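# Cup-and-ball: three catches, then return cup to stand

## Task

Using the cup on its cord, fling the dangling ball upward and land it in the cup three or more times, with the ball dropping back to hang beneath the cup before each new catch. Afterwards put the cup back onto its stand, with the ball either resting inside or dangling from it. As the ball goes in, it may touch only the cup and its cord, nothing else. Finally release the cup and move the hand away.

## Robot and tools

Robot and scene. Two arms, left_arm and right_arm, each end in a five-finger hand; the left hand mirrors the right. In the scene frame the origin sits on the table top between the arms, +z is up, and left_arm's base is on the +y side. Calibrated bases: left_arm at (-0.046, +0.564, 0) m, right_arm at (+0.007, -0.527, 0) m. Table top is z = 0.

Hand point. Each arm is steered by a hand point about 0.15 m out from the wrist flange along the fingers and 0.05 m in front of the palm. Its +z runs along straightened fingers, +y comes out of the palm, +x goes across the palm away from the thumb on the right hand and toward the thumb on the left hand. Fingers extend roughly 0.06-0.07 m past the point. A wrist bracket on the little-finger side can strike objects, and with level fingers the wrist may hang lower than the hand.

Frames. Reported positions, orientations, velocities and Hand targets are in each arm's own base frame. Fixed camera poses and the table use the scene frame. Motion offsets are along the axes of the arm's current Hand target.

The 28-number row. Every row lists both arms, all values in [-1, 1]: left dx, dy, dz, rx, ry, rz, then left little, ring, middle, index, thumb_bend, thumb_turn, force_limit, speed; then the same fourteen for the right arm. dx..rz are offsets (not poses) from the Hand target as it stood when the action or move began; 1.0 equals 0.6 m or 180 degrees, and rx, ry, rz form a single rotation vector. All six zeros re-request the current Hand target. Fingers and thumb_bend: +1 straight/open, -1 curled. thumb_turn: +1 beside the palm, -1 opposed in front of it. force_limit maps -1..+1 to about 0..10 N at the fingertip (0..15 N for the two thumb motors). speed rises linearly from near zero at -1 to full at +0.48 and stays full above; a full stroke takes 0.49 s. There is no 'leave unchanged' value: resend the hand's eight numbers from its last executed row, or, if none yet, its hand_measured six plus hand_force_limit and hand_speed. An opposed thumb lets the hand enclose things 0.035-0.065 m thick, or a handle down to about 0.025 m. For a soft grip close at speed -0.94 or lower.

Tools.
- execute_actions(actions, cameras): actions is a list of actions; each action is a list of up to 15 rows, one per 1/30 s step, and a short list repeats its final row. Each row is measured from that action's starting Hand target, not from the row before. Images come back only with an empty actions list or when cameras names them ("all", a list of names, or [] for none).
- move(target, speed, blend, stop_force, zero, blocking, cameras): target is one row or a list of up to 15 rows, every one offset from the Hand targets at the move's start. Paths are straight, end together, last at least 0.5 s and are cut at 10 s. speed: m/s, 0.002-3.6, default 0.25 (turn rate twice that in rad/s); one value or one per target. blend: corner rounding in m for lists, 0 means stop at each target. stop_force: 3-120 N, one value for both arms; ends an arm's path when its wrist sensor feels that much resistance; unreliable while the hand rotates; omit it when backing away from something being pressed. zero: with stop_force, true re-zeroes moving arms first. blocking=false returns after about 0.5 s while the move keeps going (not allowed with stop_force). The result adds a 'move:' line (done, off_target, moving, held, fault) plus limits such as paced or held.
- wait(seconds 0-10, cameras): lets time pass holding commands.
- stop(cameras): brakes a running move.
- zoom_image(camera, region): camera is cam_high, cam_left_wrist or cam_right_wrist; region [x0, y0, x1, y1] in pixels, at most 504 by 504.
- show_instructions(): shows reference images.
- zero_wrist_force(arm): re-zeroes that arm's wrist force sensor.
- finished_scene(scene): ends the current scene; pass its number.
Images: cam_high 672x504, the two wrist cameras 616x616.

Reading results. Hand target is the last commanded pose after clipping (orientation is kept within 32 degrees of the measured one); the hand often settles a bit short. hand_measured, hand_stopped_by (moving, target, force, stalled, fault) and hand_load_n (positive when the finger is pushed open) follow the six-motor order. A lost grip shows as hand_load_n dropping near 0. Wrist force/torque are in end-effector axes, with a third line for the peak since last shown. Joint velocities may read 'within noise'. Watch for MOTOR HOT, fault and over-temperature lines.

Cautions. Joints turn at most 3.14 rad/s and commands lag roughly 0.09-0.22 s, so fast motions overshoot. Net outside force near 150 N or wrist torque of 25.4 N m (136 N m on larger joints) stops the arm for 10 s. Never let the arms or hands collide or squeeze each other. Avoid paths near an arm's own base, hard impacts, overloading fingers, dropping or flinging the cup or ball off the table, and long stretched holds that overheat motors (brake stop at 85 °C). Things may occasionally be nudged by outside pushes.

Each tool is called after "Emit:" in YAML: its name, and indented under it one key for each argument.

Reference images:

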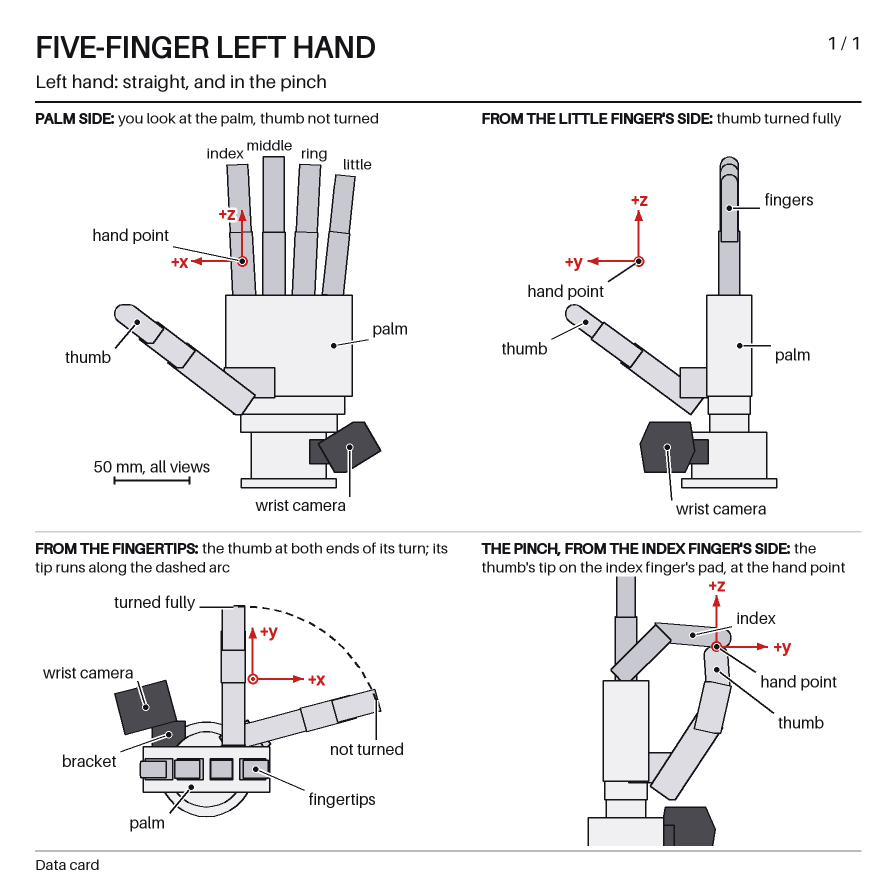

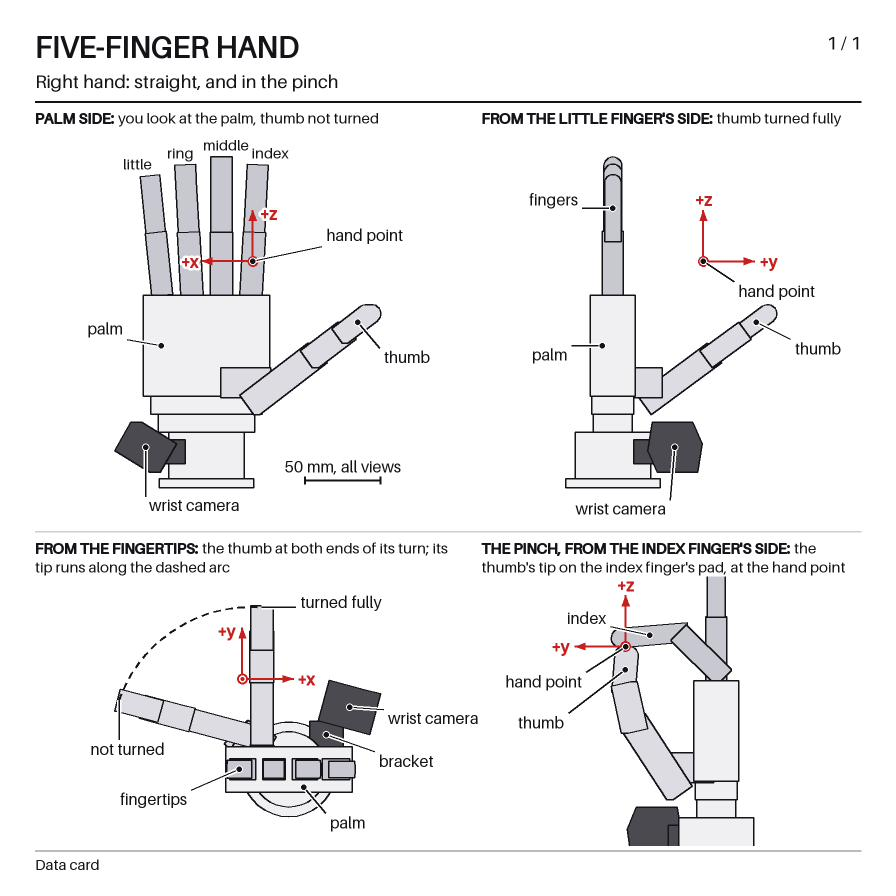

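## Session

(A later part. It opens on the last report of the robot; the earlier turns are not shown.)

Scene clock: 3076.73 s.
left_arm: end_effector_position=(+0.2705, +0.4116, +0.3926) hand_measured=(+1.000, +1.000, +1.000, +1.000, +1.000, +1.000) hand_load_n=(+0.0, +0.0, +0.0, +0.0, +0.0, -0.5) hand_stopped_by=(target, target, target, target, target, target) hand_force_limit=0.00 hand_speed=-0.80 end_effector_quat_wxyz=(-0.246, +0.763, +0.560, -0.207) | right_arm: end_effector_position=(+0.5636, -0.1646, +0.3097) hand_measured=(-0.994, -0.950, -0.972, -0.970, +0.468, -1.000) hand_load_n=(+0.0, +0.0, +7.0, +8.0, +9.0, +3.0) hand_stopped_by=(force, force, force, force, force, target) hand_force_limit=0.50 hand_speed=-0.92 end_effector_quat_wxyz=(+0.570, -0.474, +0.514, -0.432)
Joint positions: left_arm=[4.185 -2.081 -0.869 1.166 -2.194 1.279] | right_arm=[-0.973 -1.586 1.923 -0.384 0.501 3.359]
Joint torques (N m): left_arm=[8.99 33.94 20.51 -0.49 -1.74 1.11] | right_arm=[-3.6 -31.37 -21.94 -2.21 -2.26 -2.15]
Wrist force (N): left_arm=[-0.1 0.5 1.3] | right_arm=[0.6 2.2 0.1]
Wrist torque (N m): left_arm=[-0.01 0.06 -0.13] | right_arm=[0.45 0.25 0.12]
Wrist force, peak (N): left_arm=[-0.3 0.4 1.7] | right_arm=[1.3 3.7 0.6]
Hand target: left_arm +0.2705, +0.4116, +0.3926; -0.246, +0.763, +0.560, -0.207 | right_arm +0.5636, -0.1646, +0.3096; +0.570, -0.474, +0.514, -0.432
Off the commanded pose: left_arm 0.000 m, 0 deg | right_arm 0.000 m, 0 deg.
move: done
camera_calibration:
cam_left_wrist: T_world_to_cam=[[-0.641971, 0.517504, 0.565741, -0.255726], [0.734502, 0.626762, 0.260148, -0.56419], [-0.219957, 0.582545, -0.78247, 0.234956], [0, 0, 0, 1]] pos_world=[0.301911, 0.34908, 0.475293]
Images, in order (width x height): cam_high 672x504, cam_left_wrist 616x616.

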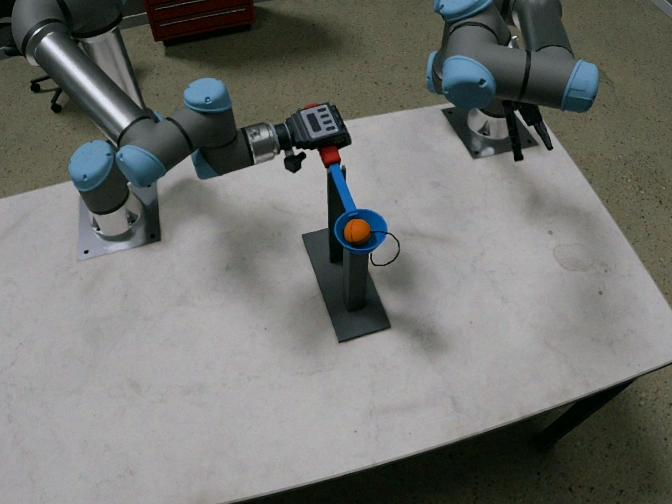

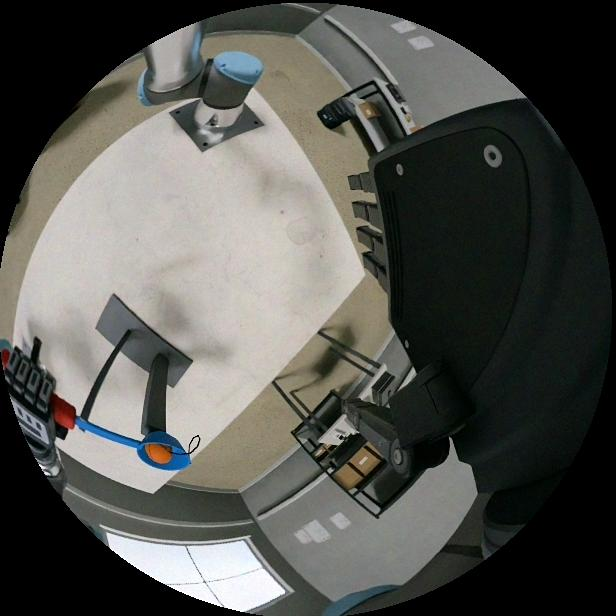

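Emit:
move:
  target: [0,0,0,0,0,0,1,1,1,1,1,1,0,-0.8,0.0010,0.0069,-0.0001,-0.0012,-0.0001,-0.0122,-1,-1,-1,-1,-1,-1,0.5,-0.92]
  speed: 0.03

Emit:
move:
  target: [0,0,0,0,0,0,1,1,1,1,1,1,0,-0.8,0,0,0,0,0,0,-0.8,-0.8,-0.75,-0.8,0.65,-1,0.5,-0.85]
  cameras: ["cam_high", "cam_left_wrist"]

Emit:
zoom_image:
  camera: "cam_high"
  region: [290, 110, 410, 200]

Emit:
zoom_image:
  camera: "cam_high"
  region: [290, 170, 410, 260]

Scene clock: 3081.13 s.
left_arm: end_effector_position=(+0.2705, +0.4116, +0.3926) hand_measured=(+1.000, +1.000, +1.000, +1.000, +1.000, +1.000) hand_load_n=(+0.0, +0.0, +0.0, +0.0, +0.0, -0.5) hand_stopped_by=(target, target, target, target, target, target) hand_force_limit=0.00 hand_speed=-0.80 end_effector_quat_wxyz=(-0.246, +0.763, +0.560, -0.207) | right_arm: end_effector_position=(+0.5636, -0.1644, +0.3054) hand_measured=(-0.994, -0.950, -0.972, -0.970, +0.468, -1.000) hand_load_n=(+2.0, +0.0, +8.0, +8.0, +9.5, +4.5) hand_stopped_by=(force, force, force, force, force, target) hand_force_limit=0.50 hand_speed=-0.92 end_effector_quat_wxyz=(+0.560, -0.485, +0.505, -0.442) end_effector_velocity=(+0.000, +0.000, +0.001) end_effector_angular_velocity=(+0.004, +0.000, +0.000)
Joint positions: left_arm=[4.185 -2.081 -0.869 1.166 -2.194 1.279] | right_arm=[-0.97 -1.585 1.928 -0.381 0.503 3.313]
Joint velocities: left_arm=[within noise] | right_arm=[0 0 -0.002 0 0 0.005]
Joint torques (N m): left_arm=[9.03 33.88 21.34 -0.42 -1.72 1.16] | right_arm=[4.87 -9.18 -23.01 -0.22 2.28 1.37]
Wrist force (N): left_arm=[-0.1 0.3 1.2] | right_arm=[0.4 4.5 0.6]
Wrist torque (N m): left_arm=[-0.04 0.05 -0.11] | right_arm=[0.63 0.08 0.77]
Wrist force, peak (N): left_arm=[-0.2 0.5 1.6] | right_arm=[0.7 5.3 0.7]
Hand target: left_arm +0.2705, +0.4116, +0.3926; -0.246, +0.763, +0.560, -0.207 | right_arm +0.5636, -0.1644, +0.3054; +0.560, -0.485, +0.505, -0.442
Off the commanded pose: left_arm 0.000 m, 0 deg | right_arm 0.000 m, 0 deg.
move: done

Scene clock: 3082.23 s.
left_arm: end_effector_position=(+0.2705, +0.4116, +0.3926) hand_measured=(+1.000, +1.000, +1.000, +1.000, +1.000, +1.000) hand_load_n=(+0.0, +0.0, +0.0, +0.0, +0.0, +0.0) hand_stopped_by=(target, target, target, target, target, target) hand_force_limit=0.00 hand_speed=-0.80 end_effector_quat_wxyz=(-0.246, +0.763, +0.560, -0.207) | right_arm: end_effector_position=(+0.5636, -0.1644, +0.3054) hand_measured=(-0.800, -0.800, -0.750, -0.800, +0.650, -1.000) hand_load_n=(+0.0, +0.0, +0.0, +0.0, +0.0, +0.0) hand_stopped_by=(target, target, target, target, target, target) hand_force_limit=0.50 hand_speed=-0.85 end_effector_quat_wxyz=(+0.560, -0.485, +0.505, -0.442)
Joint positions: left_arm=[4.185 -2.081 -0.869 1.166 -2.194 1.279] | right_arm=[-0.97 -1.585 1.928 -0.381 0.503 3.313]
Joint torques (N m): left_arm=[9.28 33.89 21.37 -0.51 -1.77 1] | right_arm=[-6.42 -11.11 -27.95 -2.22 -0.12 1.42]
Wrist force (N): left_arm=[-0.3 0.3 1.3] | right_arm=[0.3 -0.4 1.0]
Wrist torque (N m): left_arm=[-0.04 0.09 -0.13] | right_arm=[0.30 0.05 0.19]
Wrist force, peak (N): left_arm=[0.0 0.5 1.5] | right_arm=[0.4 4.8 0.7]
Hand target: left_arm +0.2705, +0.4116, +0.3926; -0.246, +0.763, +0.560, -0.207 | right_arm +0.5636, -0.1644, +0.3054; +0.560, -0.485, +0.505, -0.442
Off the commanded pose: left_arm 0.000 m, 0 deg | right_arm 0.000 m, 0 deg.
move: done
camera_calibration:
cam_left_wrist: T_world_to_cam=[[-0.641971, 0.517504, 0.565741, -0.255726], [0.734502, 0.626762, 0.260148, -0.56419], [-0.219957, 0.582545, -0.78247, 0.234956], [0, 0, 0, 1]] pos_world=[0.301911, 0.34908, 0.475293]
Images, in order (width x height): cam_high 672x504, cam_left_wrist 616x616.

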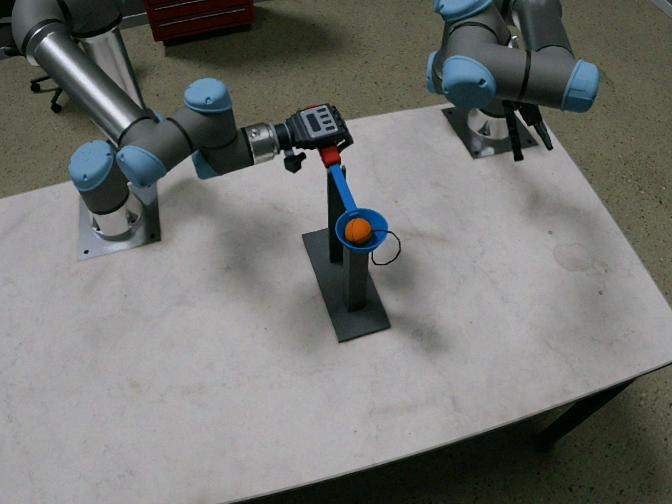

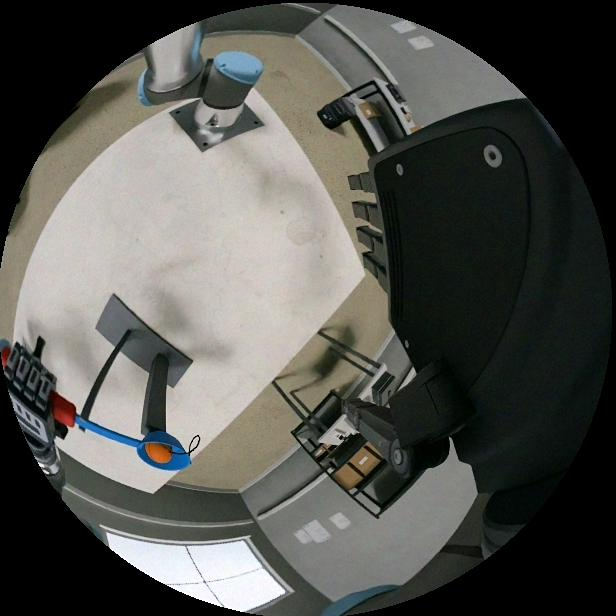

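Scaled by 4.200 from the camera's 672x504 image, which has a finer 960x720 frame.

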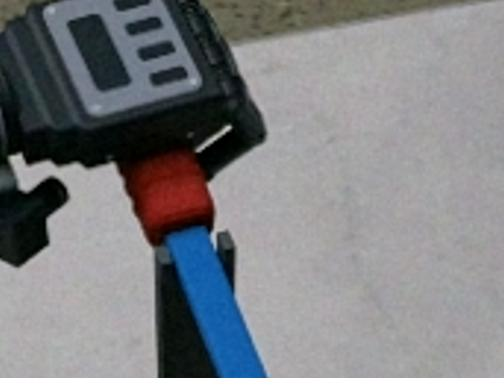

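Scaled by 4.200 from the camera's 672x504 image, which has a finer 960x720 frame.

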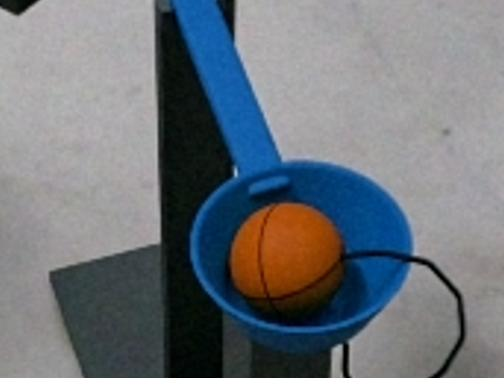

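Emit:
move:
  target: [0,0,0,0,0,0,1,1,1,1,1,1,0,-0.8,0,0,0,0,0,0,1,1,1,1,1,-1,0.5,-0.75]

Emit:
move:
  target:
    - [0,0,0,0,0,0,1,1,1,1,1,1,0,-0.8,-0.0011,-0.0082,0.0002,0,0,0,1,1,1,1,1,-1,0.5,-0.75]
    - [0,0,0,0,0,0,1,1,1,1,1,1,0,-0.8,-0.0127,-0.0088,-0.1158,0,0,0,1,1,1,1,1,-1,0.5,-0.75]
  speed: [0.02, 0.06]
  cameras: ["cam_high", "cam_left_wrist", "cam_right_wrist"]

Emit:
zoom_image:
  camera: "cam_high"
  region: [290, 110, 410, 200]

Emit:
zoom_image:
  camera: "cam_high"
  region: [290, 170, 410, 260]

Scene clock: 3088.93 s.
left_arm: end_effector_position=(+0.2705, +0.4116, +0.3926) hand_measured=(+1.000, +1.000, +1.000, +1.000, +1.000, +1.000) hand_load_n=(+0.0, +0.0, +0.0, +0.0, +0.0, +0.0) hand_stopped_by=(target, target, target, target, target, target) hand_force_limit=0.00 hand_speed=-0.80 end_effector_quat_wxyz=(-0.246, +0.763, +0.560, -0.207) | right_arm: end_effector_position=(+0.5636, -0.1644, +0.3054) hand_measured=(+1.000, +1.000, +1.000, +1.000, +1.000, -1.000) hand_load_n=(-0.5, +0.0, +0.0, +0.0, +0.0, +0.0) hand_stopped_by=(target, target, target, target, target, target) hand_force_limit=0.50 hand_speed=-0.75 end_effector_quat_wxyz=(+0.560, -0.485, +0.505, -0.442)
Joint positions: left_arm=[4.185 -2.081 -0.869 1.166 -2.194 1.279] | right_arm=[-0.97 -1.585 1.928 -0.381 0.503 3.313]
Joint torques (N m): left_arm=[9.27 34 21.23 -0.51 -1.76 1.01] | right_arm=[-6.53 -27.87 -25.46 -2.06 -2.38 1.42]
Wrist force (N): left_arm=[-0.1 0.5 1.2] | right_arm=[0.4 -0.8 1.0]
Wrist torque (N m): left_arm=[-0.01 0.06 -0.12] | right_arm=[0.25 0.03 0.19]
Wrist force, peak (N): left_arm=[-0.3 0.4 1.5] | right_arm=[0.3 -0.8 1.2]
Hand target: left_arm +0.2705, +0.4116, +0.3926; -0.246, +0.763, +0.560, -0.207 | right_arm +0.5636, -0.1644, +0.3054; +0.560, -0.485, +0.505, -0.442
Off the commanded pose: left_arm 0.000 m, 0 deg | right_arm 0.000 m, 0 deg.
move: done

Scene clock: 3091.03 s.
left_arm: end_effector_position=(+0.2705, +0.4116, +0.3926) hand_measured=(+1.000, +1.000, +1.000, +1.000, +1.000, +1.000) hand_load_n=(+0.0, +0.0, +0.0, +0.0, +0.0, +0.0) hand_stopped_by=(target, target, target, target, target, target) hand_force_limit=0.00 hand_speed=-0.80 end_effector_quat_wxyz=(-0.246, +0.763, +0.560, -0.207) | right_arm: end_effector_position=(+0.4937, -0.1644, +0.3105) hand_measured=(+1.000, +1.000, +1.000, +1.000, +1.000, -1.000) hand_load_n=(+0.0, +0.0, +0.0, -0.5, +0.0, +0.0) hand_stopped_by=(target, target, target, target, target, target) hand_force_limit=0.50 hand_speed=-0.75 end_effector_quat_wxyz=(+0.560, -0.485, +0.505, -0.442)
Joint positions: left_arm=[4.185 -2.081 -0.869 1.166 -2.194 1.279] | right_arm=[-1.151 -1.737 2.051 -0.372 0.323 3.335]
Joint torques (N m): left_arm=[8.6 33.67 20.86 -0.62 -1.75 1.06] | right_arm=[8.63 -2.3 -28.92 -1.71 2.86 0.03]
Wrist force (N): left_arm=[-0.3 0.3 1.4] | right_arm=[0.2 0.7 0.9]
Wrist torque (N m): left_arm=[-0.05 0.09 -0.13] | right_arm=[0.39 0.04 0.14]
Wrist force, peak (N): left_arm=[0.0 0.7 1.5] | right_arm=[0.3 0.6 1.6]
Hand target: left_arm +0.2705, +0.4116, +0.3926; -0.246, +0.763, +0.560, -0.207 | right_arm +0.4937, -0.1644, +0.3104; +0.560, -0.485, +0.505, -0.442
Off the commanded pose: left_arm 0.000 m, 0 deg | right_arm 0.000 m, 0 deg.
move: done
camera_calibration:
cam_left_wrist: T_world_to_cam=[[-0.641971, 0.517504, 0.565741, -0.255726], [0.734502, 0.626762, 0.260148, -0.56419], [-0.219957, 0.582545, -0.78247, 0.234956], [0, 0, 0, 1]] pos_world=[0.301911, 0.34908, 0.475293]
cam_right_wrist: T_world_to_cam=[[0.031571, -0.124958, -0.99166, 0.270896], [-0.568425, 0.813841, -0.120648, 0.460881], [0.822129, 0.567493, -0.0453355, -0.180716], [0, 0, 0, 1]] pos_world=[0.401996, -0.238679, 0.316048]

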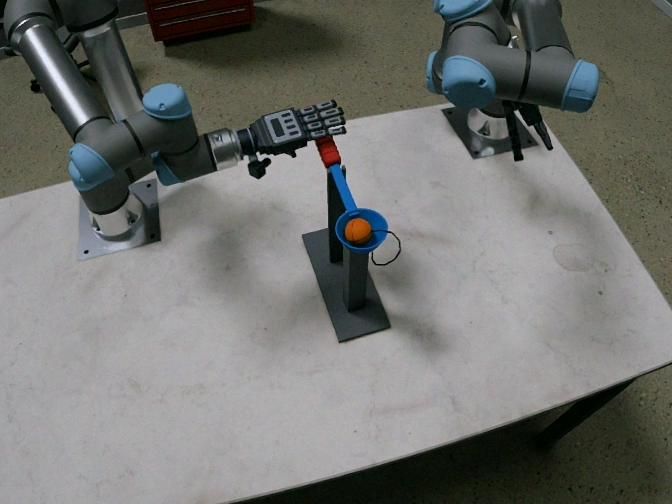

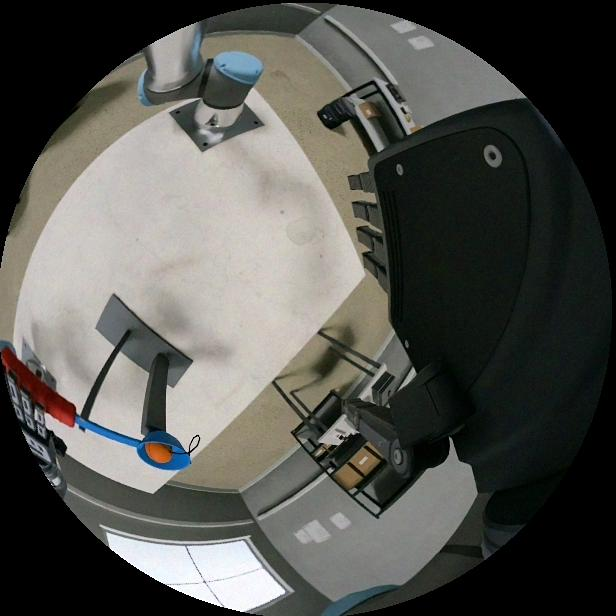

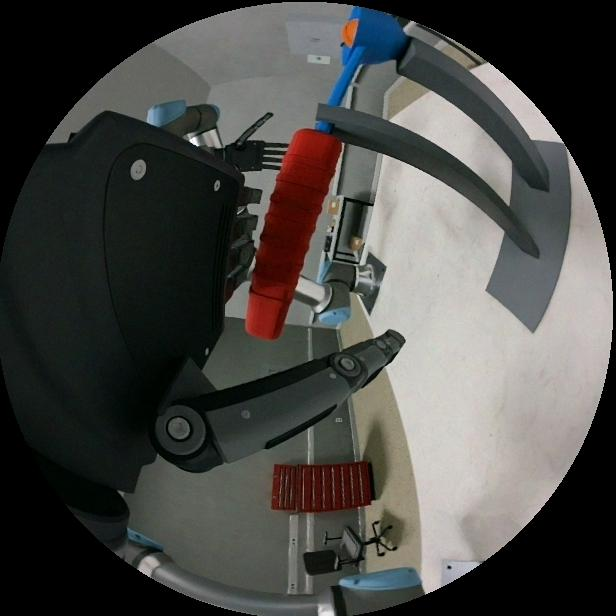

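Scaled by 4.200 from the camera's 672x504 image, which has a finer 960x720 frame.

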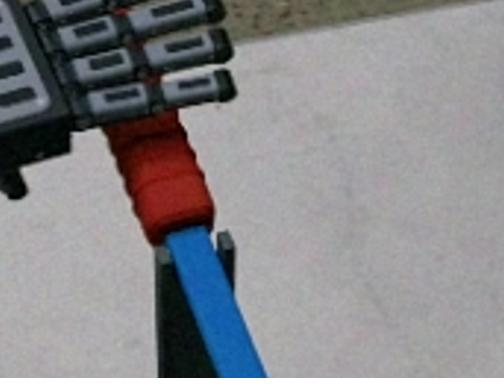

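Scaled by 4.200 from the camera's 672x504 image, which has a finer 960x720 frame.

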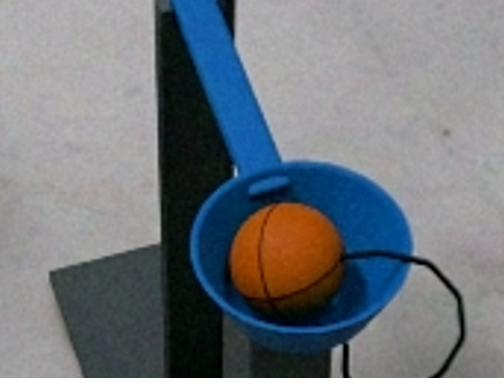

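Emit:
move:
  target:
    - [0,0,0,0,0,0,1,1,1,1,1,1,0,-0.8,-0.0274,-0.1979,0.0039,0,0,0,1,1,1,1,1,-1,0.5,-0.75]
    - [0,0,0,0,0,0,1,1,1,1,1,1,0,-0.8,-0.0572,-0.1995,-0.2944,0,0,0,1,1,1,1,1,-1,0.5,-0.75]
  speed: [0.15, 0.2]
  blend: 0.03
  cameras: ["cam_high", "cam_left_wrist"]

Emit:
zoom_image:
  camera: "cam_high"
  region: [290, 90, 410, 180]

Emit:
zoom_image:
  camera: "cam_left_wrist"
  region: [0, 330, 240, 500]

Scene clock: 3096.73 s.
left_arm: end_effector_position=(+0.2705, +0.4116, +0.3926) hand_measured=(+1.000, +1.000, +1.000, +1.000, +1.000, +1.000) hand_load_n=(+0.0, +0.0, +0.0, +0.0, +0.0, +0.0) hand_stopped_by=(target, target, target, target, target, target) hand_force_limit=0.00 hand_speed=-0.80 end_effector_quat_wxyz=(-0.246, +0.763, +0.560, -0.207) | right_arm: end_effector_position=(+0.3140, -0.1644, +0.4304) hand_measured=(+1.000, +1.000, +1.000, +1.000, +1.000, -1.000) hand_load_n=(+0.0, +0.0, -0.5, +0.0, +0.0, +0.0) hand_stopped_by=(target, target, target, target, target, target) hand_force_limit=0.50 hand_speed=-0.75 end_effector_quat_wxyz=(+0.560, -0.485, +0.505, -0.442)
Joint positions: left_arm=[4.185 -2.081 -0.869 1.166 -2.194 1.279] | right_arm=[-1.878 -2.033 1.936 0.143 -0.405 3.237]
Joint torques (N m): left_arm=[8.64 33.6 21.38 -0.48 -1.67 1.12] | right_arm=[-9.45 12.16 -25.75 1.46 -1.81 -1.6]
Wrist force (N): left_arm=[0.0 0.4 1.2] | right_arm=[0.2 0.7 0.6]
Wrist torque (N m): left_arm=[-0.02 0.04 -0.12] | right_arm=[0.39 0.08 0.22]
Wrist force, peak (N): left_arm=[-0.1 0.7 1.5] | right_arm=[0.4 2.2 0.7]
Hand target: left_arm +0.2705, +0.4116, +0.3926; -0.246, +0.763, +0.560, -0.207 | right_arm +0.3139, -0.1644, +0.4304; +0.560, -0.485, +0.505, -0.442
Off the commanded pose: left_arm 0.000 m, 0 deg | right_arm 0.000 m, 0 deg.
move: done
camera_calibration:
cam_left_wrist: T_world_to_cam=[[-0.641971, 0.517504, 0.565741, -0.255726], [0.734502, 0.626762, 0.260148, -0.56419], [-0.219957, 0.582545, -0.78247, 0.234956], [0, 0, 0, 1]] pos_world=[0.301911, 0.34908, 0.475293]
Images, in order (width x height): cam_high 672x504, cam_left_wrist 616x616.

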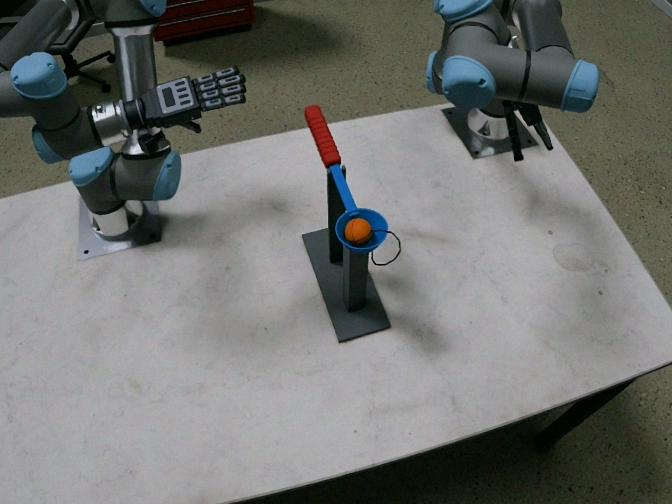

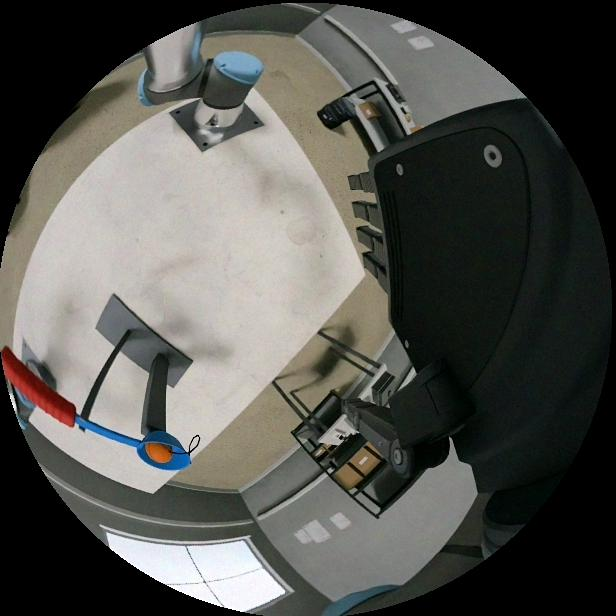

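Scaled by 4.200 from the camera's 672x504 image, which has a finer 960x720 frame.

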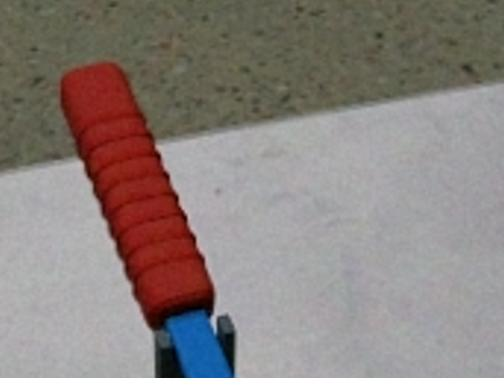

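Scaled by 2.100 from the camera's 616x616 image, which has a finer 880x880 frame.

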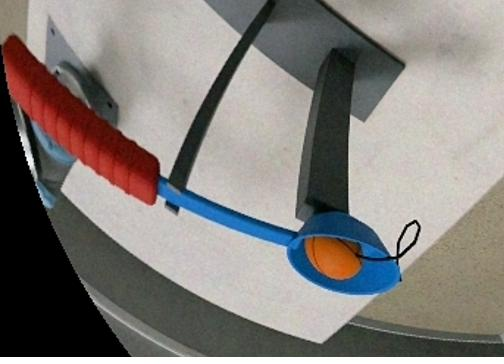

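Emit:
finished_scene:
  scene: 1

The scene is finished: the task was done.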